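# Crack three nuts and place them in the white dish

## Task

Break open the shell of each of the three nuts and set all three in the white dish; any nut with a crushed kernel does not count as done.

## Robot and tools

Robot: two FANUC CRX arms, left_arm and right_arm, each ending in a Robotiq 140 two-finger gripper with a wrist camera. Base positions in the scene frame: left_arm (+0.065, +0.448, +0.020) m, right_arm (-0.004, -0.327, +0.020) m, both nearly unrotated. The scene frame has its origin at table-top height midway between the arms, +x pointing out over the table, +z up, and left_arm on the +y side. Image left and right do not match these arm names. Cameras: cam_high, cam_low (fixed, scene frame), cam_left_wrist, cam_right_wrist; all are 896x504.

Frames: each arm's reported hand pose, its Hand target and all offsets use that arm's own base axes. Rotations turn about the Hand target's position. On the gripper, the fingers point along its +z and close along its y. end_effector_position is the point midway between the pads when closed; fingertips sit about 33 mm past it when the gap is 40 mm or less, and about 9 mm past it when fully open. The fingers can fold: squeeze a part with the outer quarter of the pads (near the tips) for a predictable force. A deeper grip may hold loosely, slip, or squeeze harder than set, which matters for cracking without crushing kernels. Fingertips pushed down onto a surface fold easily unless fully closed.

execute_actions(actions, cameras): actions is a list of actions. Each action is a list of up to 15 rows, one row per 1/30 s; a short action repeats its last row to fill 15. Every row has 18 numbers in [-1, 1]: left dx, dy, dz, rx, ry, rz, gripper position, force_limit, speed, then the same nine for the right arm. Both arms are always included. The six pose numbers are offsets, not poses. They count from that arm's Hand target as it stood when the action began, and every row uses that same start. Scale: 1.0 = 0.6 m for dx, dy, dz and 180 degrees for the rx, ry, rz rotation vector. Sending the same offset again moves further. All six zero re-sends the current Hand target. The gripper numbers are absolute commands; to keep a gripper as it is, repeat its last three values, because 0 counts as a command. Images come only when actions is empty or cameras names them ("all", a list of names, or []).

Gripper values: position +1 = open (140 mm), about -0.8 = pads touching, -1 = close until blocked. force_limit (for a slow close, speed -1, on parts up to 40 mm): -1 about 14 N, 0 about 40 N, +1 about 58 N. Faster closing squeezes much harder (up to about 116 N at speed +1 on a rigid part). speed: -1 about 30 mm/s, 0 about 140, +1 about 250. Both start at +1. object_status: 0 moving, 1 blocked while opening, 2 blocked while closing (grip), 3 reached command or pads met. To squeeze harder, raise force_limit and switch position between -1 and -0.98. To loosen, open and close again slowly. position_measured is in counts: 3 open, 75 = 100 mm, 139 = 60 mm, 200 = 20 mm, 230 = pads touching.

move(target, speed, blend, stop_force, zero, blocking, cameras): target is one 18-number row or a list of up to 15 rows, laid out like an execute_actions row. Offsets are in the same base axes and scale, all measured from the Hand targets at the move's start. speed is in m/s (0.002 to 1, default 0.25; turning limited to twice that in rad/s), one value or one per target. blend is a corner radius in m (0 = stop at each target). stop_force is 12 to 80 N, one value for both arms; it ends an arm's path when push against its motion exceeds it. Use it only slowly, not while the gripper turns, not near stretched or straight-wrist poses, and not when pulling away from a contact. zero (default true) re-zeroes the force reading first. blocking=false returns early and cannot be combined with stop_force. A move lasts 0.5 to 10 s. The result adds a move: line: done, off_target, moving, held or fault, plus limits=paced (pose clipped) or limits=held (steps withheld). Gripper numbers in later list rows apply only on arrival; with stop_force, give every row the same gripper values.

wait(seconds 0 to 10) lets time pass. stop() brakes a running move. zoom_image(camera, region [x0, y0, x1, y1] in pixels, at most 504 by 504) enlarges part of the newest image. read_manual(section) gives licence text only. finished_scene(scene, 1 or 2) ends the scene for good; the goal must hold with the robot gone.

Results: end_effector_position (m) and end_effector_quat_wxyz in the arm's base frame; Hand target (the next offsets' origin); Tool commands; Joint velocities ("within noise" = still); Flange force along the gripper's x y z, including held weight, noisy, sometimes "no reading"; Wrist depth as a 7x7 grid of distances ahead of each wrist camera in mm, "-" meaning none; step readings of position. The controller limits each step to 70 mm and 16 degrees from the measured pose, so an arm can stop short. A later command, even all zeros, asks for the target again; add the missing distance if it still falls short. MOTOR HOT warns of overheating; an OVER-TEMPERATURE FAULT brakes that arm for 30 to 60 s or more.

Avoid: a contact torque at the joint limits (140 N m for waist, shoulder and elbow; 35.2 N m for the three wrist joints) or 150 N of outside force stops the arm for 10 s. Targets even slightly beyond a firm contact can trigger this. Arms must not hit or press each other, and a gripper must not close on the other arm's fingers; the clearance check does not always prevent this. Do not let nuts or anything else drop, fall off the table or be released while moving. Do not slam into fixed objects, push very hard, or lever heavy loads on the wrist. Moves do not avoid obstacles on their own.

Each tool is called after "Emit:" as name(argument=value, ...) on one line, values as JSON.

## Session

Scene 1 was done. Starting scene 2 with a look at all cameras.

Emit:
execute_actions(actions=[], cameras=["all"])

Emit:
zoom_image(camera="cam_high", region=[300, 160, 520, 320])

Scene clock: 0.00 s.
left_arm: end_effector_position=(+0.7259, -0.4127, +0.2809) position_measured=3 object_status=3 end_effector_quat_wxyz=(-0.231, -0.194, +0.735, -0.607) | right_arm: end_effector_position=(+0.1432, -0.2325, +0.1553) position_measured=3 object_status=3 end_effector_quat_wxyz=(-0.462, -0.126, +0.872, -0.103)
Joint positions: left_arm=[-0.054 0.924 0.419 1.409 -1.54 -1.456] | right_arm=[-0.009 0.153 -0.526 0.318 -1.833 -1.35]
Joint velocities: within noise
Flange force (N): no reading
Wrist depth (mm): cam_left_wrist=[- - - - 856 648 429 / - - 1820 - 758 558 402 / 2296 - - - 729 494 374 / 2318 127 2792 2214 622 136 336 / - 108 - 2586 546 127 95 / - 95 1730 2409 509 406 93 / - 1616 1950 2137 1545 345 -] | cam_right_wrist=[- 1729 2102 1976 194 152 139 / 1612 1812 1891 1740 1812 174 155 / 1564 1583 1555 1574 1468 1502 316 / 1546 132 1436 1398 1421 141 246 / - 123 1288 1217 1234 140 101 / - 1168 1133 1184 1143 399 94 / - 287 1060 1060 - 335 -]
Hand target: left_arm +0.7259, -0.4127, +0.2809; -0.231, -0.194, +0.735, -0.607 | right_arm +0.1432, -0.2325, +0.1553; -0.462, -0.126, +0.872, -0.103
Tool commands: left_gripper/position=+1.0 left_gripper/force_limit=+1.0 left_gripper/speed=+1.0 right_gripper/position=+1.0 right_gripper/force_limit=+1.0 right_gripper/speed=+1.0
camera_calibration:
cam_left_wrist: T_world_to_cam=[[-0.582473, 0.188147, -0.790776, 0.726062], [0.794392, 0.337906, -0.504739, -0.290913], [0.172243, -0.922183, -0.346283, -0.264966], [0, 0, 0, 1]] pos_world=[0.699648, -0.282652, 0.335564]
cam_right_wrist: T_world_to_cam=[[-0.331821, 0.941651, -0.0564628, 0.287615], [0.78002, 0.240219, -0.577809, 0.0325465], [-0.53053, -0.235771, -0.814217, 0.293762], [0, 0, 0, 1]] pos_world=[0.225899, -0.20939, 0.274231]

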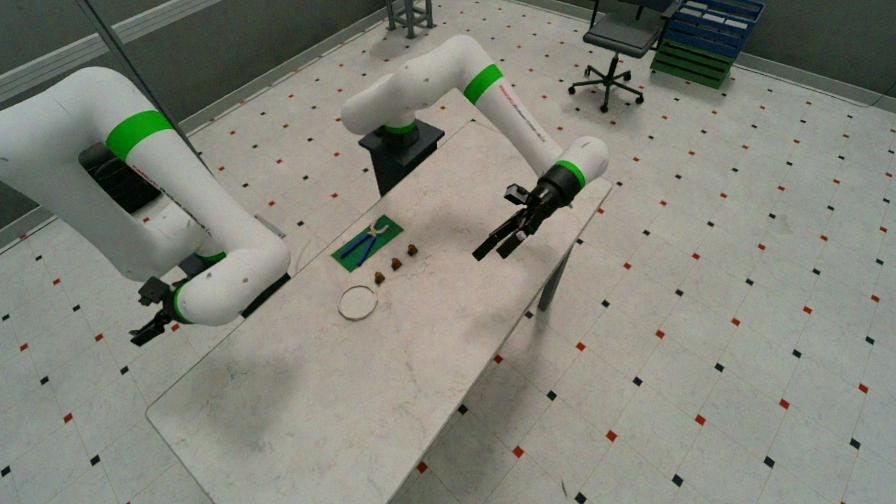

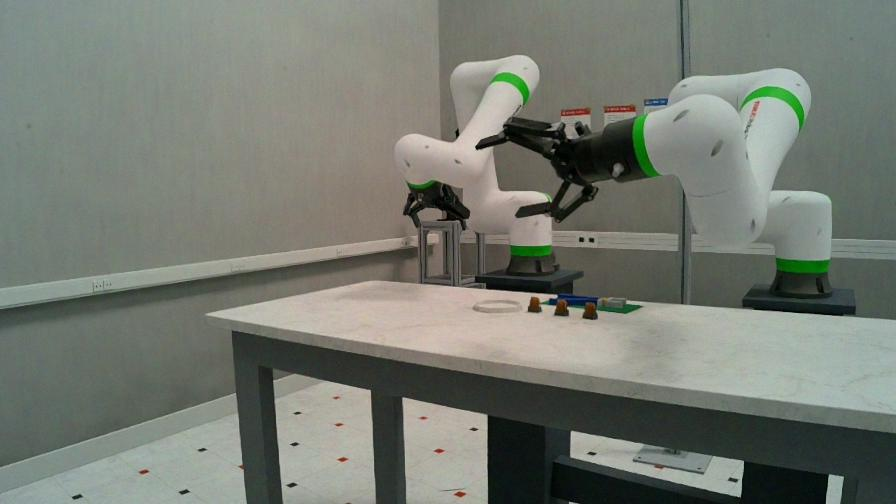

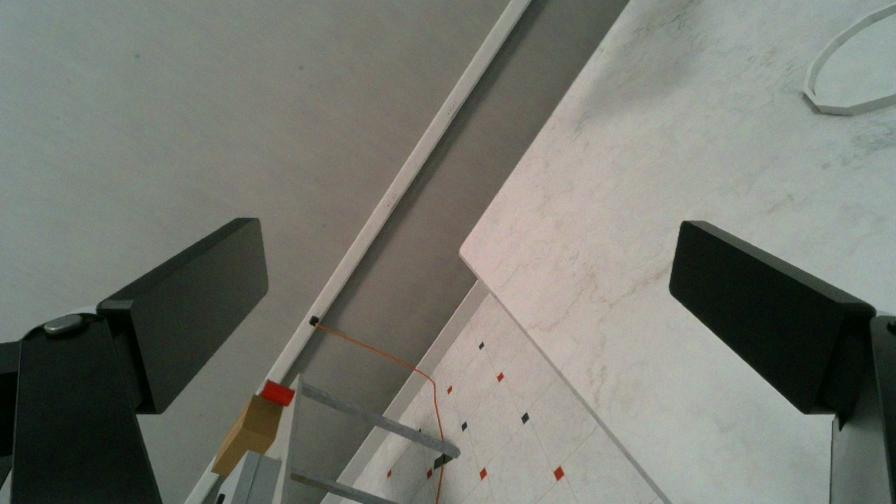

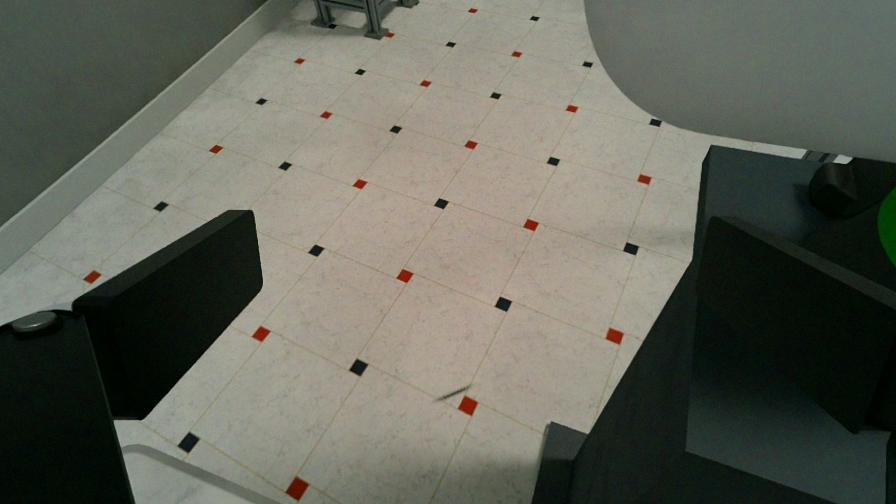

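Scaled by 2.291 from the camera's 896x504 image, which has a finer 1280x720 frame.

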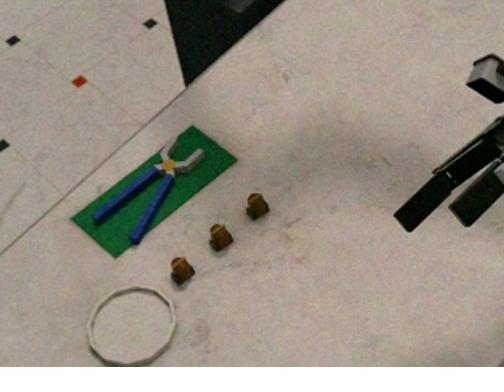

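Emit:
execute_actions(actions=[])

Scene clock: 22.63 s.
left_arm: end_effector_position=(+0.7259, -0.4127, +0.2809) position_measured=3 object_status=3 end_effector_quat_wxyz=(-0.231, -0.194, +0.735, -0.607) | right_arm: end_effector_position=(+0.1432, -0.2325, +0.1553) position_measured=3 object_status=3 end_effector_quat_wxyz=(-0.462, -0.126, +0.872, -0.103)
Joint positions: left_arm=[-0.054 0.924 0.419 1.409 -1.54 -1.456] | right_arm=[-0.009 0.153 -0.526 0.318 -1.833 -1.35]
Joint velocities: within noise
Flange force (N): left_arm=[-7.5 -4.9 -1.1] | right_arm=[2.5 6.8 2.5]
Wrist depth (mm): cam_left_wrist=[- - 2082 - 924 635 449 / 1920 - - - 824 558 409 / - - - - 727 493 375 / - 125 1998 - 605 136 334 / - 108 2996 2761 507 127 96 / - 94 1847 2318 1627 377 93 / - 1649 1981 2082 1526 342 -] | cam_right_wrist=[- 1851 2069 2102 195 152 139 / - 1800 1825 1812 1674 173 155 / 1695 1642 1632 1555 1583 1468 315 / - 132 1444 1376 1362 141 248 / - 123 1288 1240 1184 131 101 / - 1184 1173 1114 1133 - 94 / - 288 1090 1060 1015 365 -]
Hand target: left_arm +0.7259, -0.4127, +0.2809; -0.231, -0.194, +0.735, -0.607 | right_arm +0.1432, -0.2325, +0.1553; -0.462, -0.126, +0.872, -0.103
Tool commands: left_gripper/position=+1.0 left_gripper/force_limit=+1.0 left_gripper/speed=+1.0 right_gripper/position=+1.0 right_gripper/force_limit=+1.0 right_gripper/speed=+1.0
camera_calibration:
cam_left_wrist: T_world_to_cam=[[-0.582473, 0.188147, -0.790776, 0.726062], [0.794392, 0.337906, -0.504739, -0.290913], [0.172243, -0.922183, -0.346283, -0.264966], [0, 0, 0, 1]] pos_world=[0.699648, -0.282652, 0.335564]
cam_right_wrist: T_world_to_cam=[[-0.331821, 0.941651, -0.0564628, 0.287615], [0.78002, 0.240219, -0.577809, 0.0325465], [-0.53053, -0.235771, -0.814217, 0.293762], [0, 0, 0, 1]] pos_world=[0.225899, -0.20939, 0.274231]

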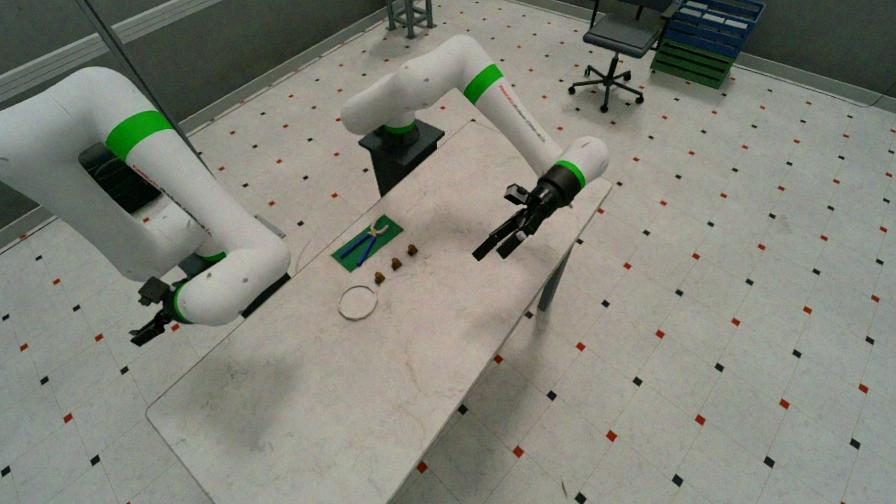

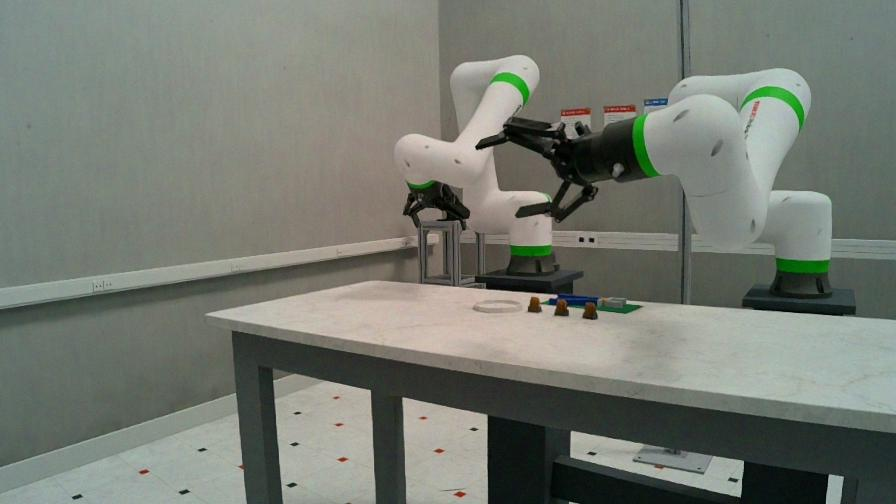

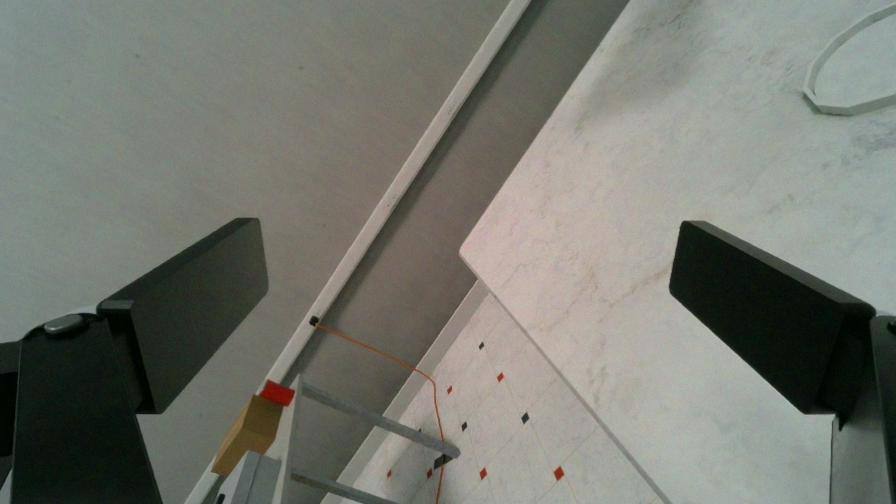

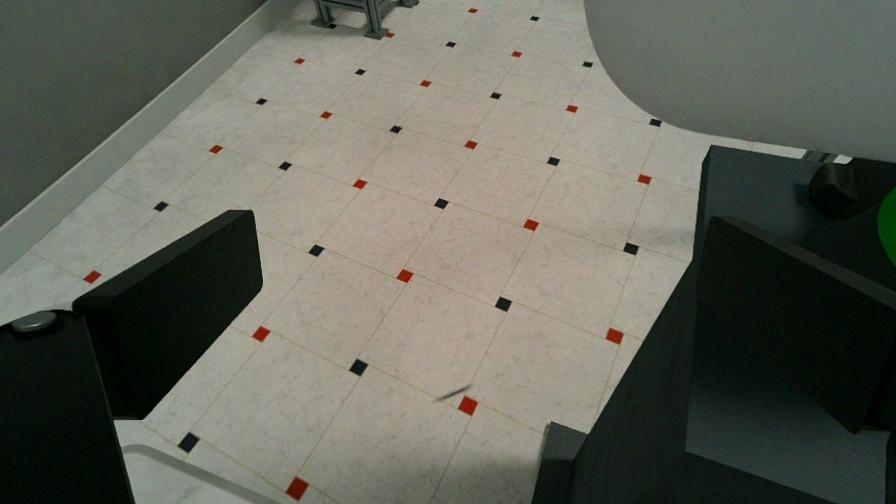

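Emit:
move(target=[[-0.51, -0.062, 0.065, 0.4246, -0.1617, -0.1357, 1, 1, 1, 0, 0, 0, 0, 0, 0, 1, 1, 1]], speed=0.25, cameras=["cam_high", "cam_left_wrist"])

Scene clock: 81.37 s.
left_arm: end_effector_position=(+0.4199, -0.4499, +0.3199) position_measured=3 object_status=3 end_effector_quat_wxyz=(+0.000, +0.000, +1.000, +0.000) | right_arm: end_effector_position=(+0.1432, -0.2325, +0.1553) position_measured=3 object_status=3 end_effector_quat_wxyz=(-0.462, -0.126, +0.872, -0.103)
Joint positions: left_arm=[-0.607 0.486 0.79 0 -1.875 -0.964] | right_arm=[-0.009 0.153 -0.526 0.318 -1.833 -1.35]
Flange force (N): left_arm=[-7.7 -6.9 -6.2] | right_arm=[2.3 6.6 1.9]
Wrist depth (mm): cam_left_wrist=[430 428 429 430 431 433 434 / 461 451 448 455 455 461 460 / 472 485 474 476 484 482 485 / 495 126 507 507 511 136 512 / - 117 534 541 539 127 96 / - 564 573 571 575 581 93 / - 1768 1768 1768 1807 1780 -] | cam_right_wrist=[- 1788 2021 2119 193 152 139 / - 1788 2037 1812 1685 173 156 / 1355 1642 1583 1546 1519 1528 317 / 1436 132 1444 1390 1362 141 247 / - 101 1257 1288 1217 132 101 / - 1163 1168 1128 1133 - 94 / - 281 1086 1064 722 - 249]
Hand target: left_arm +0.4199, -0.4499, +0.3199; +0.000, +0.000, +1.000, +0.000 | right_arm +0.1432, -0.2325, +0.1553; -0.462, -0.126, +0.872, -0.103
Off the commanded pose: left_arm 0.000 m, 0 deg | right_arm 0.000 m, 0 deg.
move: done
camera_calibration:
cam_left_wrist: T_world_to_cam=[[-0.0206355, 0.999787, 0.000339613, 0.461905], [0.941689, 0.0193222, 0.335929, -0.489662], [0.335851, 0.00725187, -0.941887, 0.306824], [0, 0, 0, 1]] pos_world=[0.367594, -0.45457, 0.453329]
Images, in order (width x height): cam_high 896x504, cam_left_wrist 896x504.

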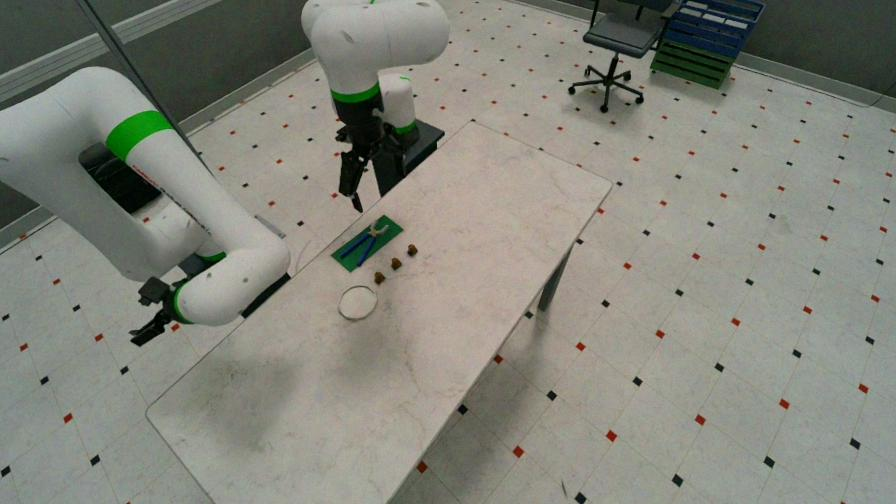

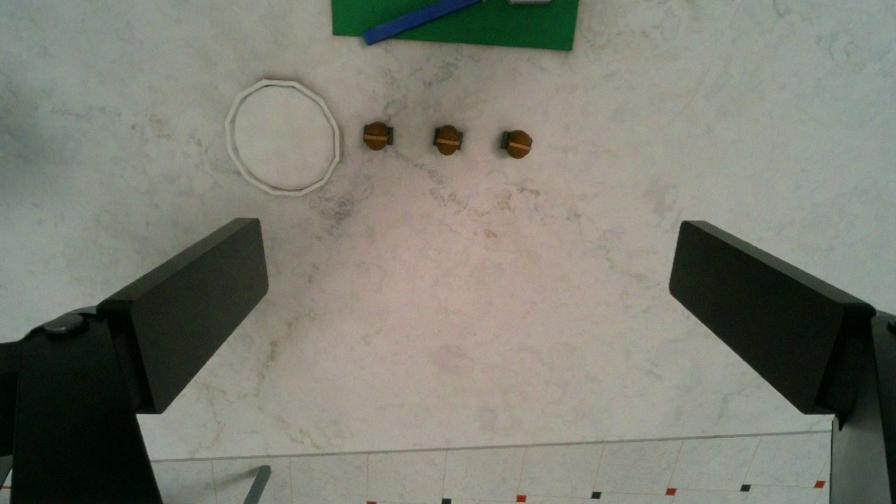

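Emit:
move(target=[[-0.2, -0.03, 0, 0, 0, 0, 1, 1, 1, 0, 0, 0, 0, 0, 0, 1, 1, 1]], speed=0.25, cameras=["cam_left_wrist"])

Emit:
zoom_image(camera="cam_left_wrist", region=[320, 80, 620, 250])

Emit:
zoom_image(camera="cam_left_wrist", region=[240, 230, 600, 430])

Scene clock: 119.20 s.
left_arm: end_effector_position=(+0.3000, -0.4679, +0.3198) position_measured=3 object_status=3 end_effector_quat_wxyz=(+0.000, +0.000, +1.000, +0.000) | right_arm: end_effector_position=(+0.1432, -0.2325, +0.1553) position_measured=3 object_status=3 end_effector_quat_wxyz=(-0.462, -0.126, +0.872, -0.103)
Joint positions: left_arm=[-0.764 0.303 0.537 0 -1.806 -0.807] | right_arm=[-0.009 0.153 -0.526 0.318 -1.833 -1.35]
Flange force (N): left_arm=[-5.0 -6.4 -4.4] | right_arm=[2.3 6.2 2.0]
Wrist depth (mm): cam_left_wrist=[436 434 433 436 432 435 440 / 452 450 451 449 454 458 458 / 474 477 477 479 484 480 484 / 501 127 503 509 508 136 510 / - 117 536 538 540 127 95 / - 567 571 575 577 588 93 / - 610 614 643 620 622 -] | cam_right_wrist=[- - 2006 2037 193 152 139 / - 1752 1825 1752 1764 173 155 / 1502 1632 1622 1510 1519 1428 325 / 1452 132 1452 1376 1369 140 249 / - 123 1321 1263 1270 133 101 / - 1168 1163 1173 1148 - 94 / - 286 1104 1055 1068 - -]
Hand target: left_arm +0.2999, -0.4679, +0.3199; +0.000, +0.000, +1.000, +0.000 | right_arm +0.1432, -0.2325, +0.1553; -0.462, -0.126, +0.872, -0.103
Off the commanded pose: left_arm 0.000 m, 0 deg | right_arm 0.000 m, 0 deg.
move: done
camera_calibration:
cam_left_wrist: T_world_to_cam=[[-0.0206686, 0.999786, 0.00043396, 0.47739], [0.941688, 0.0193217, 0.335931, -0.376313], [0.335851, 0.00735187, -0.941886, 0.347304], [0, 0, 0, 1]] pos_world=[0.247594, -0.47257, 0.453329]
Images, in order (width x height): cam_left_wrist 896x504.

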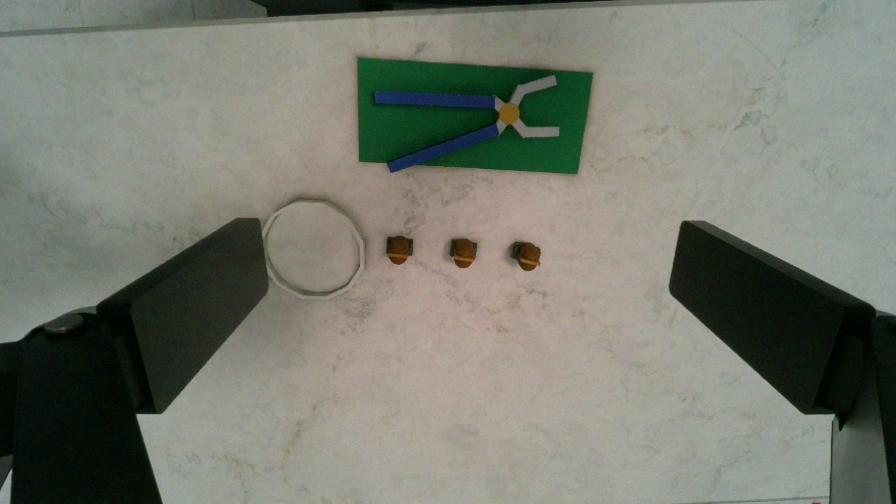

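Scaled by 1.680 from the camera's 896x504 image, which has a finer 1280x720 frame.

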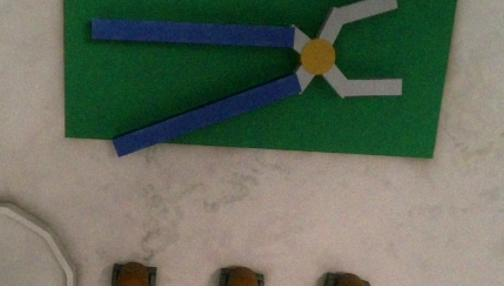

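Scaled by 1.400 from the camera's 896x504 image, which has a finer 1280x720 frame.

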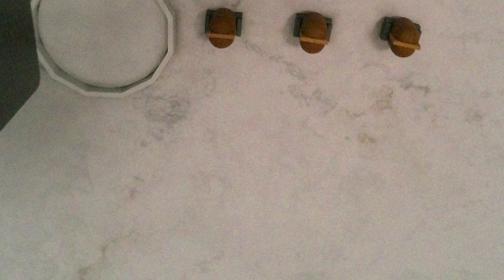

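Emit:
move(target=[[-0.024, -0.0698, -0.2833, 0, 0, -0.4456, 0.35, -1, -0.5, 0, 0, 0, 0, 0, 0, 1, 1, 1]], speed=0.2, cameras=["cam_left_wrist", "cam_high"])

Scene clock: 154.80 s.
left_arm: end_effector_position=(+0.2855, -0.5098, +0.1499) position_measured=85 object_status=3 end_effector_quat_wxyz=(+0.000, +0.644, +0.765, +0.000) | right_arm: end_effector_position=(+0.1432, -0.2325, +0.1553) position_measured=3 object_status=3 end_effector_quat_wxyz=(-0.462, -0.126, +0.872, -0.103)
Joint positions: left_arm=[-0.836 0.36 0.214 0 -1.426 -2.135] | right_arm=[-0.009 0.153 -0.526 0.318 -1.833 -1.35]
Flange force (N): left_arm=[-5.3 2.1 -1.7] | right_arm=[1.7 6.7 1.9]
Wrist depth (mm): cam_left_wrist=[1068 1064 275 271 277 277 278 / 1122 1137 289 285 291 288 291 / 1193 1170 306 300 307 308 309 / - - 314 323 318 319 328 / - 88 120 346 340 106 89 / - - 362 368 363 - 75 / - - 390 392 391 - -] | cam_right_wrist=[- - 1961 2086 194 153 138 / - 1864 1718 1800 1752 173 156 / 1528 1685 1602 1564 1546 1729 316 / 1502 132 1452 1376 1390 140 247 / - 123 1282 1257 1222 132 101 / - 1143 1178 1168 1153 - 94 / - 288 1064 1047 912 - -]
Hand target: left_arm +0.2855, -0.5098, +0.1499; +0.000, +0.644, +0.765, +0.000 | right_arm +0.1432, -0.2325, +0.1553; -0.462, -0.126, +0.872, -0.103
Off the commanded pose: left_arm 0.000 m, 0 deg | right_arm 0.000 m, 0 deg.
move: done
camera_calibration:
cam_left_wrist: T_world_to_cam=[[0.981727, 0.190295, 0.000436154, -0.179823], [0.179095, -0.924711, 0.335908, -0.568335], [0.0643251, -0.329692, -0.941895, 0.0981451], [0, 0, 0, 1]] pos_world=[0.272009, -0.458969, 0.283429]
Images, in order (width x height): cam_high 896x504, cam_left_wrist 896x504.

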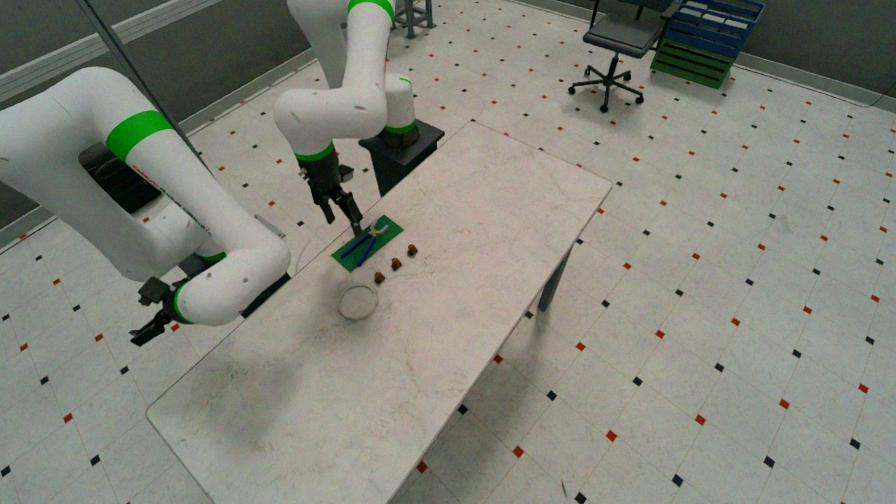

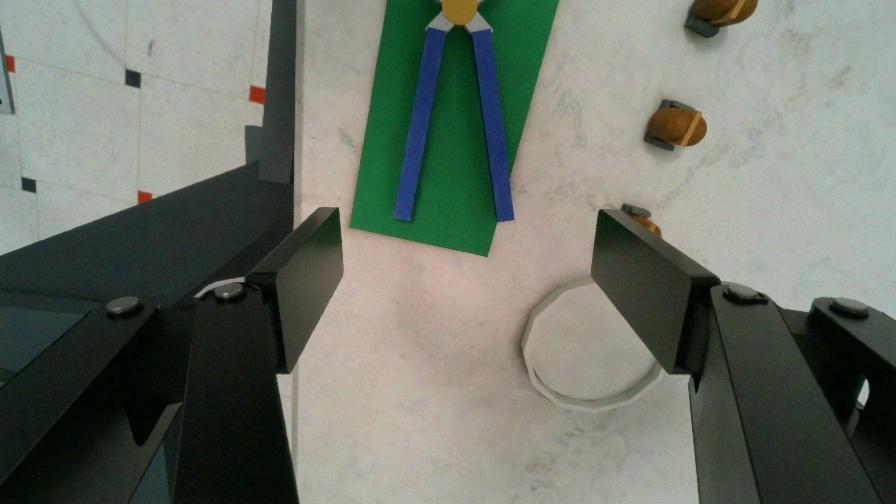

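Emit:
move(target=[[0, 0, -0.15, 0, 0, 0, 0.35, -1, -0.5, 0, 0, 0, 0, 0, 0, 1, 1, 1]], speed=0.15, cameras=["cam_left_wrist"])

Emit:
zoom_image(camera="cam_left_wrist", region=[290, 0, 650, 320])

Scene clock: 171.40 s.
left_arm: end_effector_position=(+0.2856, -0.5098, +0.0599) position_measured=85 object_status=3 end_effector_quat_wxyz=(+0.000, +0.644, +0.765, +0.000) | right_arm: end_effector_position=(+0.1432, -0.2325, +0.1553) position_measured=3 object_status=3 end_effector_quat_wxyz=(-0.462, -0.126, +0.872, -0.103)
Joint positions: left_arm=[-0.836 0.413 0.072 0 -1.23 -2.135] | right_arm=[-0.009 0.153 -0.526 0.318 -1.833 -1.35]
Flange force (N): left_arm=[-4.1 1.2 -0.6] | right_arm=[2.8 6.6 3.1]
Wrist depth (mm): cam_left_wrist=[995 975 193 188 194 195 195 / 1055 1037 201 198 202 203 203 / 1102 1082 213 211 213 217 217 / - - 211 225 209 223 230 / - 88 235 241 242 106 88 / - - 256 257 254 - 76 / - - 274 275 272 - -] | cam_right_wrist=[- 1891 2021 2069 194 152 139 / - 1776 1851 1800 1663 173 155 / 1546 1674 1612 1528 1510 1413 317 / 1476 132 1383 1369 1355 141 248 / - 123 1288 1282 1234 140 101 / - 1173 1168 1133 1153 - 94 / - 288 1068 1064 1039 - -]
Hand target: left_arm +0.2855, -0.5098, +0.0599; +0.000, +0.644, +0.765, +0.000 | right_arm +0.1432, -0.2325, +0.1553; -0.462, -0.126, +0.872, -0.103
Off the commanded pose: left_arm 0.000 m, 0 deg | right_arm 0.000 m, 0 deg.
move: done
camera_calibration:
cam_left_wrist: T_world_to_cam=[[0.98172, 0.190328, 0.000528497, -0.179785], [0.179094, -0.924705, 0.335925, -0.538104], [0.0644247, -0.32969, -0.941889, 0.0133478], [0, 0, 0, 1]] pos_world=[0.272009, -0.458968, 0.19343]
Images, in order (width x height): cam_left_wrist 896x504.

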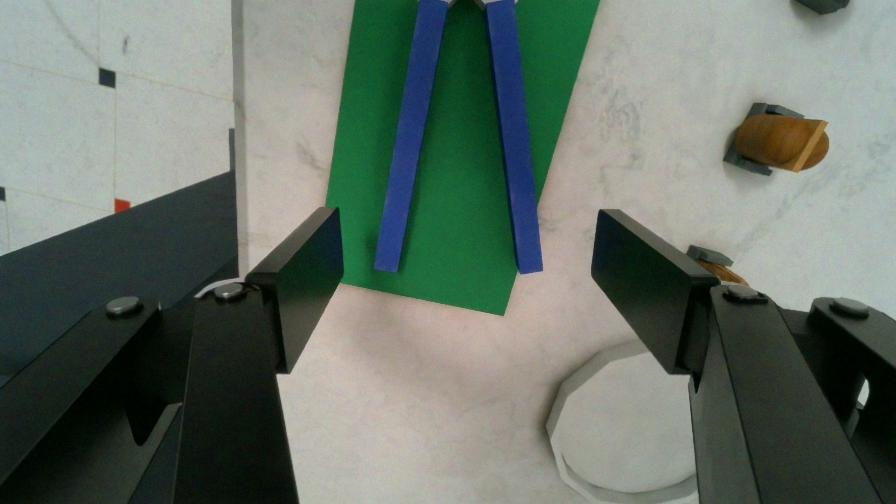

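Scaled by 1.400 from the camera's 896x504 image, which has a finer 1280x720 frame.

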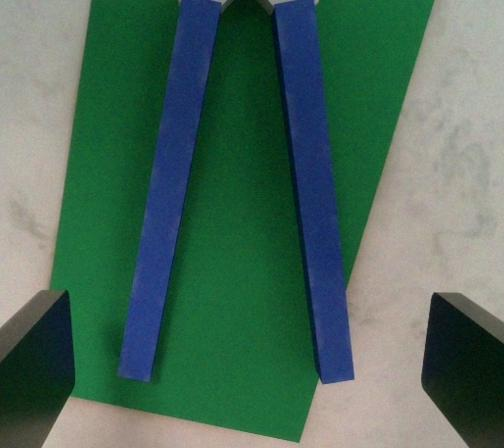

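Emit:
move(target=[[-0.0033, 0, -0.07, 0, 0, 0, 0.35, -1, -1, 0, 0, 0, 0, 0, 0, 1, 1, 1], [-0.0033, 0, -0.07, 0, 0, 0, 0.0, -1, -1, 0, 0, 0, 0, 0, 0, 1, 1, 1], [-0.0033, 0, -0.07, 0, 0, 0, -0.2, -1, -1, 0, 0, 0, 0, 0, 0, 1, 1, 1]], speed=0.08, cameras=["cam_left_wrist"])

Scene clock: 186.23 s.
left_arm: end_effector_position=(+0.2835, -0.5098, +0.0179) position_measured=154 object_status=0 end_effector_quat_wxyz=(+0.000, +0.644, +0.765, +0.000) | right_arm: end_effector_position=(+0.1432, -0.2325, +0.1553) position_measured=3 object_status=3 end_effector_quat_wxyz=(-0.462, -0.126, +0.872, -0.103)
Joint positions: left_arm=[-0.839 0.45 0.018 0 -1.14 -2.133] | right_arm=[-0.009 0.153 -0.526 0.318 -1.833 -1.35]
Flange force (N): left_arm=[-5.0 1.5 -3.3] | right_arm=[2.4 6.4 2.1]
Wrist depth (mm): cam_left_wrist=[964 156 155 150 154 156 156 / 995 164 162 158 162 164 163 / 1059 173 170 166 171 174 170 / - 180 178 177 161 183 184 / - - 93 191 135 89 193 / - 69 - 206 206 - 67 / - 70 - 221 - - -] | cam_right_wrist=[- - 2021 2069 194 152 139 / - 1740 1812 1764 1685 173 156 / 1612 1622 1564 1574 1564 1444 315 / 1468 132 1413 1428 1413 140 247 / - 123 1276 1257 1245 140 101 / - 1168 1173 1143 1148 - 94 / - 287 1109 1073 - - -]
Hand target: left_arm +0.2835, -0.5098, +0.0179; +0.000, +0.644, +0.765, +0.000 | right_arm +0.1432, -0.2325, +0.1553; -0.462, -0.126, +0.872, -0.103
Off the commanded pose: left_arm 0.000 m, 0 deg | right_arm 0.000 m, 0 deg.
move: done
camera_calibration:
cam_left_wrist: T_world_to_cam=[[0.981727, 0.190295, 0.000436154, -0.177802], [0.179095, -0.924711, 0.335908, -0.523603], [0.0643251, -0.329692, -0.941895, -0.0261505], [0, 0, 0, 1]] pos_world=[0.270009, -0.458969, 0.151329]
Images, in order (width x height): cam_left_wrist 896x504.

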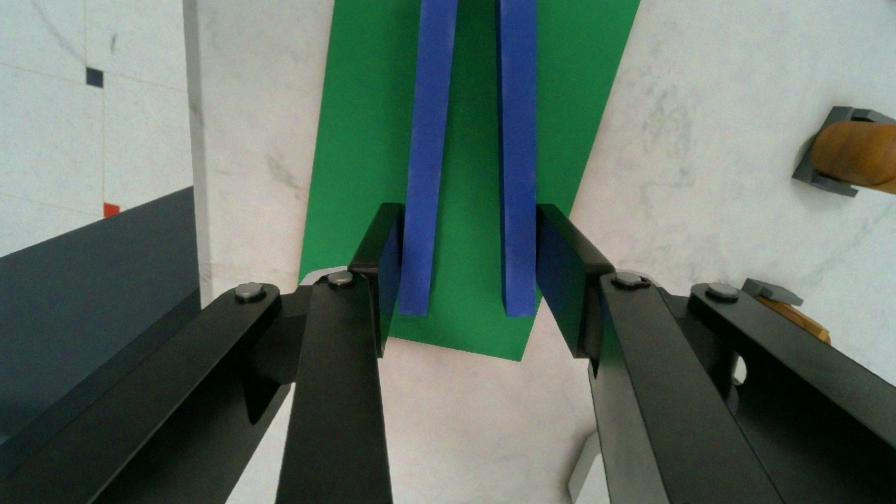

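Emit:
move(target=[[0, 0, 0.0667, 0, 0, 0, -0.2, -1, -1, 0, 0, 0, 0, 0, 0, 1, 1, 1], [0.0275, 0.4333, 0.0667, 0, 0, 0, -0.2, -1, -1, 0, 0, 0, 0, 0, 0, 1, 1, 1], [0.1942, 0.6, 0.0667, 0, 0, 0, -0.2, -1, -1, 0, 0, 0, 0, 0, 0, 1, 1, 1]], speed=[0.05, 0.07, 0.07], blend=0.02, cameras=["cam_left_wrist", "cam_high"])

Scene clock: 207.07 s.
left_arm: end_effector_position=(+0.4000, -0.1498, +0.0579) position_measured=154 object_status=3 end_effector_quat_wxyz=(+0.000, +0.644, +0.765, +0.000) | right_arm: end_effector_position=(+0.1432, -0.2325, +0.1553) position_measured=3 object_status=3 end_effector_quat_wxyz=(-0.462, -0.126, +0.872, -0.103)
Joint positions: left_arm=[-0.049 0.041 -0.392 0 -1.139 -2.921] | right_arm=[-0.009 0.153 -0.526 0.318 -1.833 -1.35]
Flange force (N): left_arm=[-0.4 2.7 -0.3] | right_arm=[2.2 6.8 2.4]
Wrist depth (mm): cam_left_wrist=[191 191 192 167 193 193 193 / 201 201 202 200 202 203 204 / 212 211 213 209 212 214 215 / 224 224 220 169 161 226 227 / 238 83 93 239 116 89 239 / - 69 - 255 - - 67 / - 70 - 273 - - -] | cam_right_wrist=[- - 2154 2006 194 153 139 / 1493 1788 1740 1706 1674 173 155 / 1632 1642 1519 1528 1510 1574 318 / 1502 132 1444 1436 1301 141 248 / - 123 1295 1282 1263 131 101 / - 1173 1184 1148 1138 - 94 / - 277 1090 1051 1047 355 -]
Hand target: left_arm +0.4001, -0.1498, +0.0579; +0.000, +0.644, +0.765, +0.000 | right_arm +0.1432, -0.2325, +0.1553; -0.462, -0.126, +0.872, -0.103
Off the commanded pose: left_arm 0.000 m, 0 deg | right_arm 0.000 m, 0 deg.
move: done
camera_calibration:
cam_left_wrist: T_world_to_cam=[[0.981727, 0.190295, 0.000436154, -0.360697], [0.179095, -0.924711, 0.335908, -0.225042], [0.0643251, -0.329692, -0.941895, 0.122815], [0, 0, 0, 1]] pos_world=[0.386509, -0.0989686, 0.191429]
Images, in order (width x height): cam_high 896x504, cam_left_wrist 896x504.

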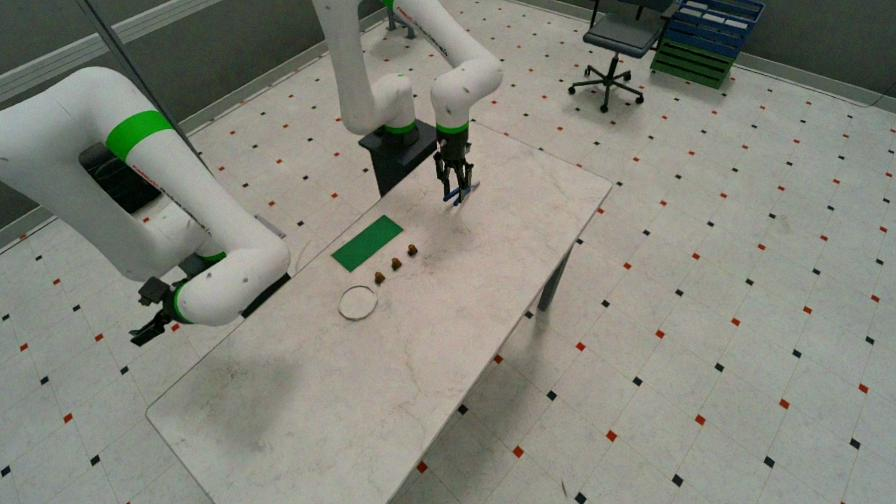

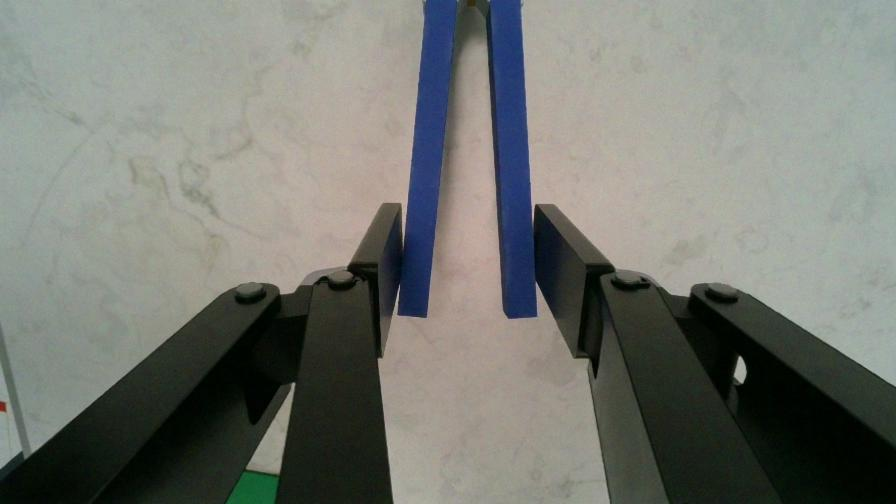

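Emit:
move(target=[[0, 0, 0, 0, 0, 0.4444, -0.2, -1, -1, 0, 0, 0, 0, 0, 0, 1, 1, 1], [0, 0, 0, 0, 0, 0.89, -0.2, -1, -1, 0, 0, 0, 0, 0, 0, 1, 1, 1]], speed=0.2, blend=0.02, cameras=["cam_left_wrist", "cam_high"])

Scene clock: 220.93 s.
left_arm: end_effector_position=(+0.4001, -0.1498, +0.0579) position_measured=154 object_status=3 end_effector_quat_wxyz=(+0.000, -0.643, +0.766, +0.000) | right_arm: end_effector_position=(+0.1432, -0.2325, +0.1553) position_measured=3 object_status=3 end_effector_quat_wxyz=(-0.462, -0.126, +0.872, -0.103)
Joint positions: left_arm=[-0.049 0.04 -0.393 0.001 -1.138 -0.127] | right_arm=[-0.009 0.153 -0.526 0.318 -1.833 -1.35]
Flange force (N): left_arm=[0.6 -2.5 -0.2] | right_arm=[2.3 6.9 2.9]
Wrist depth (mm): cam_left_wrist=[190 191 191 168 192 193 193 / 200 200 201 199 203 203 204 / 211 212 213 209 212 215 215 / 224 225 219 169 135 227 227 / 237 83 93 240 116 89 239 / - 69 - 255 - - 67 / - 69 - 279 - - -] | cam_right_wrist=[- - 2037 2037 194 152 139 / - 1864 1800 1864 1706 173 155 / 1564 1622 1593 1593 1537 1528 317 / 1493 132 1428 1398 1362 140 247 / - 123 1307 1282 1276 131 101 / - 1148 1168 1123 1109 - 94 / - 282 1081 1055 1031 - -]
Hand target: left_arm +0.4001, -0.1498, +0.0579; +0.000, -0.643, +0.766, +0.000 | right_arm +0.1432, -0.2325, +0.1553; -0.462, -0.126, +0.872, -0.103
Off the commanded pose: left_arm 0.000 m, 0 deg | right_arm 0.000 m, 0 deg.
move: done
camera_calibration:
cam_left_wrist: T_world_to_cam=[[-0.988154, 0.153464, 0.000392286, 0.421761], [0.144676, 0.930712, 0.335923, 0.0666387], [0.051187, 0.332001, -0.941889, 0.227182], [0, 0, 0, 1]] pos_world=[0.395495, -0.202171, 0.191429]
Images, in order (width x height): cam_high 896x504, cam_left_wrist 896x504.

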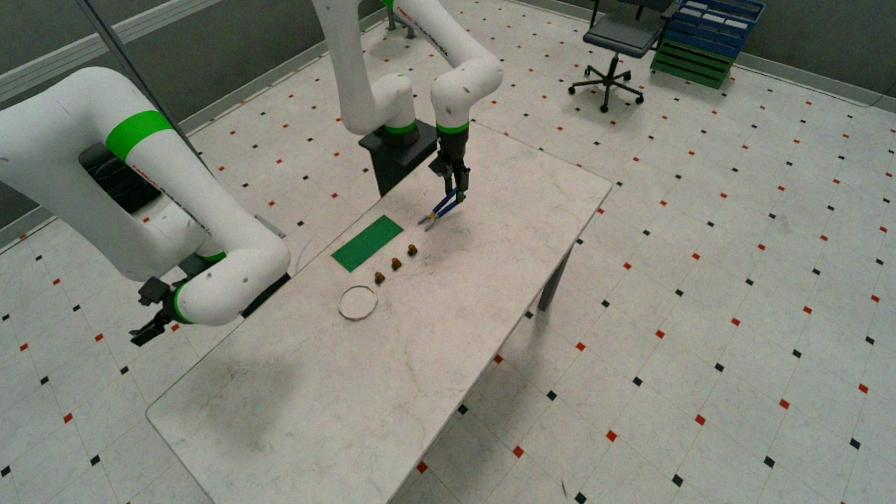

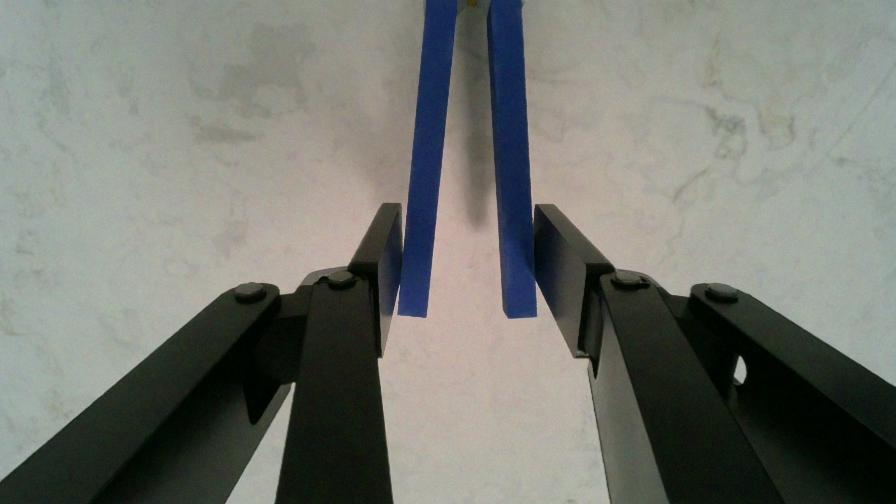

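Emit:
move(target=[[0, 0, 0, 0, 0, 0, -0.2, -1, -1, 0.0947, 0.1375, 0.2412, 0.0342, -0.1535, -0.0419, 1, -1, 0], [0, 0, 0, 0, 0, 0, -0.2, -1, -1, 0.428, 0.6375, 0.1912, 0.0685, -0.3071, -0.0838, 1, -1, 0]], speed=0.25, blend=0.04, cameras=["cam_right_wrist"])

Emit:
zoom_image(camera="cam_right_wrist", region=[380, 80, 700, 280])

Scene clock: 240.83 s.
left_arm: end_effector_position=(+0.4001, -0.1498, +0.0579) position_measured=154 object_status=3 end_effector_quat_wxyz=(+0.000, -0.643, +0.766, +0.000) | right_arm: end_effector_position=(+0.4000, +0.1500, +0.2701) position_measured=3 object_status=3 end_effector_quat_wxyz=(-0.001, +0.000, +1.000, +0.001)
Joint positions: left_arm=[-0.049 0.04 -0.393 0.001 -1.138 -0.127] | right_arm=[0.666 -0.052 0.023 -0.002 -1.647 -2.237]
Flange force (N): left_arm=[0.3 -3.3 -0.3] | right_arm=[10.0 0.4 4.3]
Wrist depth (mm): cam_left_wrist=[190 191 191 168 193 193 193 / 200 201 201 199 203 202 204 / 212 211 213 209 211 215 215 / 224 225 220 169 160 227 228 / 238 83 93 239 116 89 240 / - 69 - 256 - - 67 / - 70 - 275 - - -] | cam_right_wrist=[389 388 383 383 - - 377 / 407 401 403 404 402 405 396 / 429 421 423 424 420 420 414 / 442 132 447 443 434 141 116 / - 123 464 469 - 132 101 / - 491 502 - 530 483 94 / - 539 513 - 517 517 -]
Hand target: left_arm +0.4001, -0.1498, +0.0579; +0.000, -0.643, +0.766, +0.000 | right_arm +0.4000, +0.1500, +0.2700; -0.001, +0.000, +1.000, +0.001
Off the commanded pose: left_arm 0.000 m, 0 deg | right_arm 0.000 m, 0 deg.
move: done
camera_calibration:
cam_right_wrist: T_world_to_cam=[[-0.0155581, 0.999817, -0.0111685, -0.128362], [0.93294, 0.0185339, 0.359555, -0.474385], [0.359696, -0.00482556, -0.933057, 0.254929], [0, 0, 0, 1]] pos_world=[0.348879, 0.138361, 0.406997]
Images, in order (width x height): cam_right_wrist 896x504.

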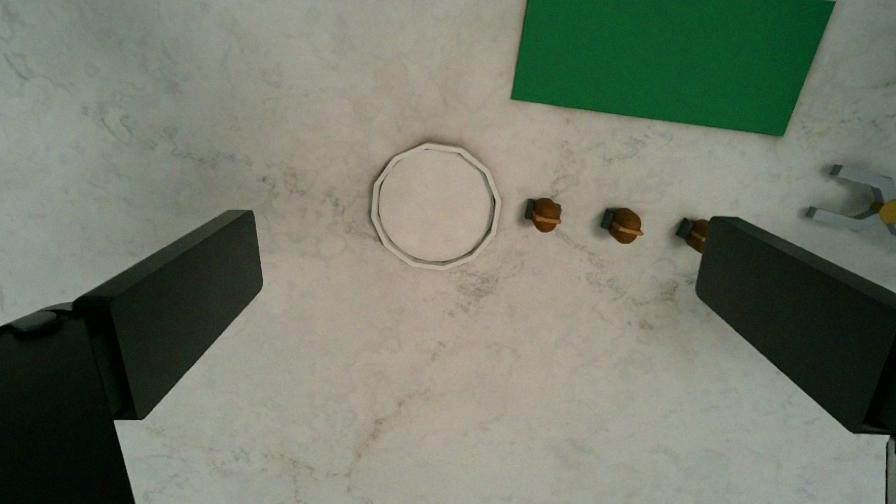

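Scaled by 1.575 from the camera's 896x504 image, which has a finer 1280x720 frame.

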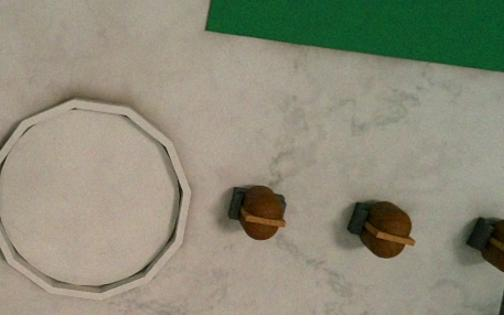

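Emit:
move(target=[[0, 0, 0, 0, 0, 0, -0.2, -1, -1, -0.0167, 0.2667, -0.0833, 0, 0, 0, 1, -1, 0]], speed=0.2, cameras=["cam_right_wrist"])

Emit:
zoom_image(camera="cam_right_wrist", region=[240, 130, 520, 330])

Emit:
zoom_image(camera="cam_right_wrist", region=[440, 130, 720, 330])

Scene clock: 248.23 s.
left_arm: end_effector_position=(+0.4001, -0.1498, +0.0579) position_measured=154 object_status=3 end_effector_quat_wxyz=(+0.000, -0.643, +0.766, +0.000) | right_arm: end_effector_position=(+0.3900, +0.3100, +0.2201) position_measured=3 object_status=3 end_effector_quat_wxyz=(-0.001, +0.000, +1.000, +0.001)
Joint positions: left_arm=[-0.049 0.04 -0.393 0.001 -1.138 -0.127] | right_arm=[0.934 0.126 0.091 -0.002 -1.536 -2.505]
Flange force (N): left_arm=[0.6 -3.9 0.1] | right_arm=[10.8 -3.5 5.7]
Wrist depth (mm): cam_left_wrist=[190 191 191 168 193 193 193 / 200 200 202 199 202 203 204 / 211 212 213 208 212 215 215 / 224 224 220 169 161 226 228 / 236 83 93 239 116 89 239 / - 69 - 256 - - 67 / - 70 - 274 - - -] | cam_right_wrist=[340 336 333 328 336 332 333 / 357 362 359 358 349 351 349 / 380 370 373 372 372 363 367 / 397 132 386 389 386 141 126 / - 114 415 417 401 150 101 / - 442 442 425 440 437 94 / - 471 444 475 461 465 -]
Hand target: left_arm +0.4001, -0.1498, +0.0579; +0.000, -0.643, +0.766, +0.000 | right_arm +0.3900, +0.3100, +0.2201; -0.001, +0.000, +1.000, +0.001
Off the commanded pose: left_arm 0.000 m, 0 deg | right_arm 0.000 m, 0 deg.
move: done
camera_calibration:
cam_right_wrist: T_world_to_cam=[[-0.0155581, 0.999817, -0.0111685, -0.289046], [0.93294, 0.0185339, 0.359555, -0.450079], [0.359696, -0.00482556, -0.933057, 0.212738], [0, 0, 0, 1]] pos_world=[0.338879, 0.298361, 0.357097]
Images, in order (width x height): cam_right_wrist 896x504.

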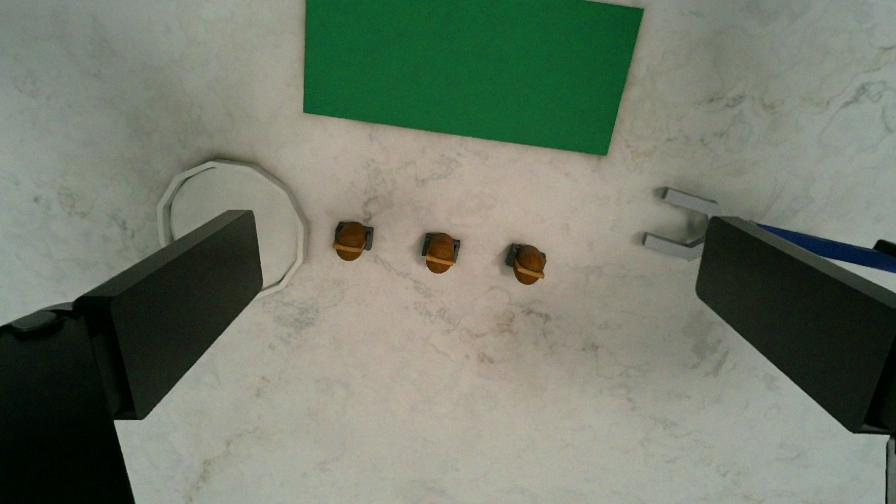

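Scaled by 1.800 from the camera's 896x504 image, which has a finer 1280x720 frame.

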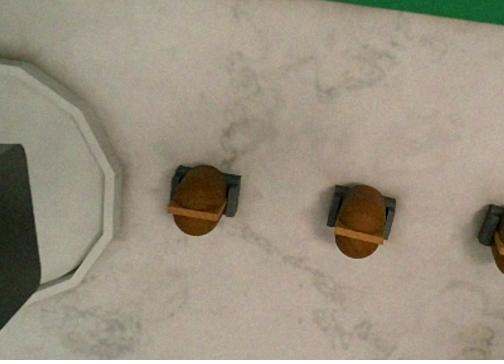

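Scaled by 1.800 from the camera's 896x504 image, which has a finer 1280x720 frame.

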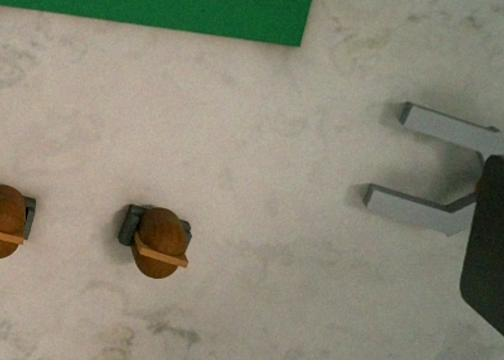

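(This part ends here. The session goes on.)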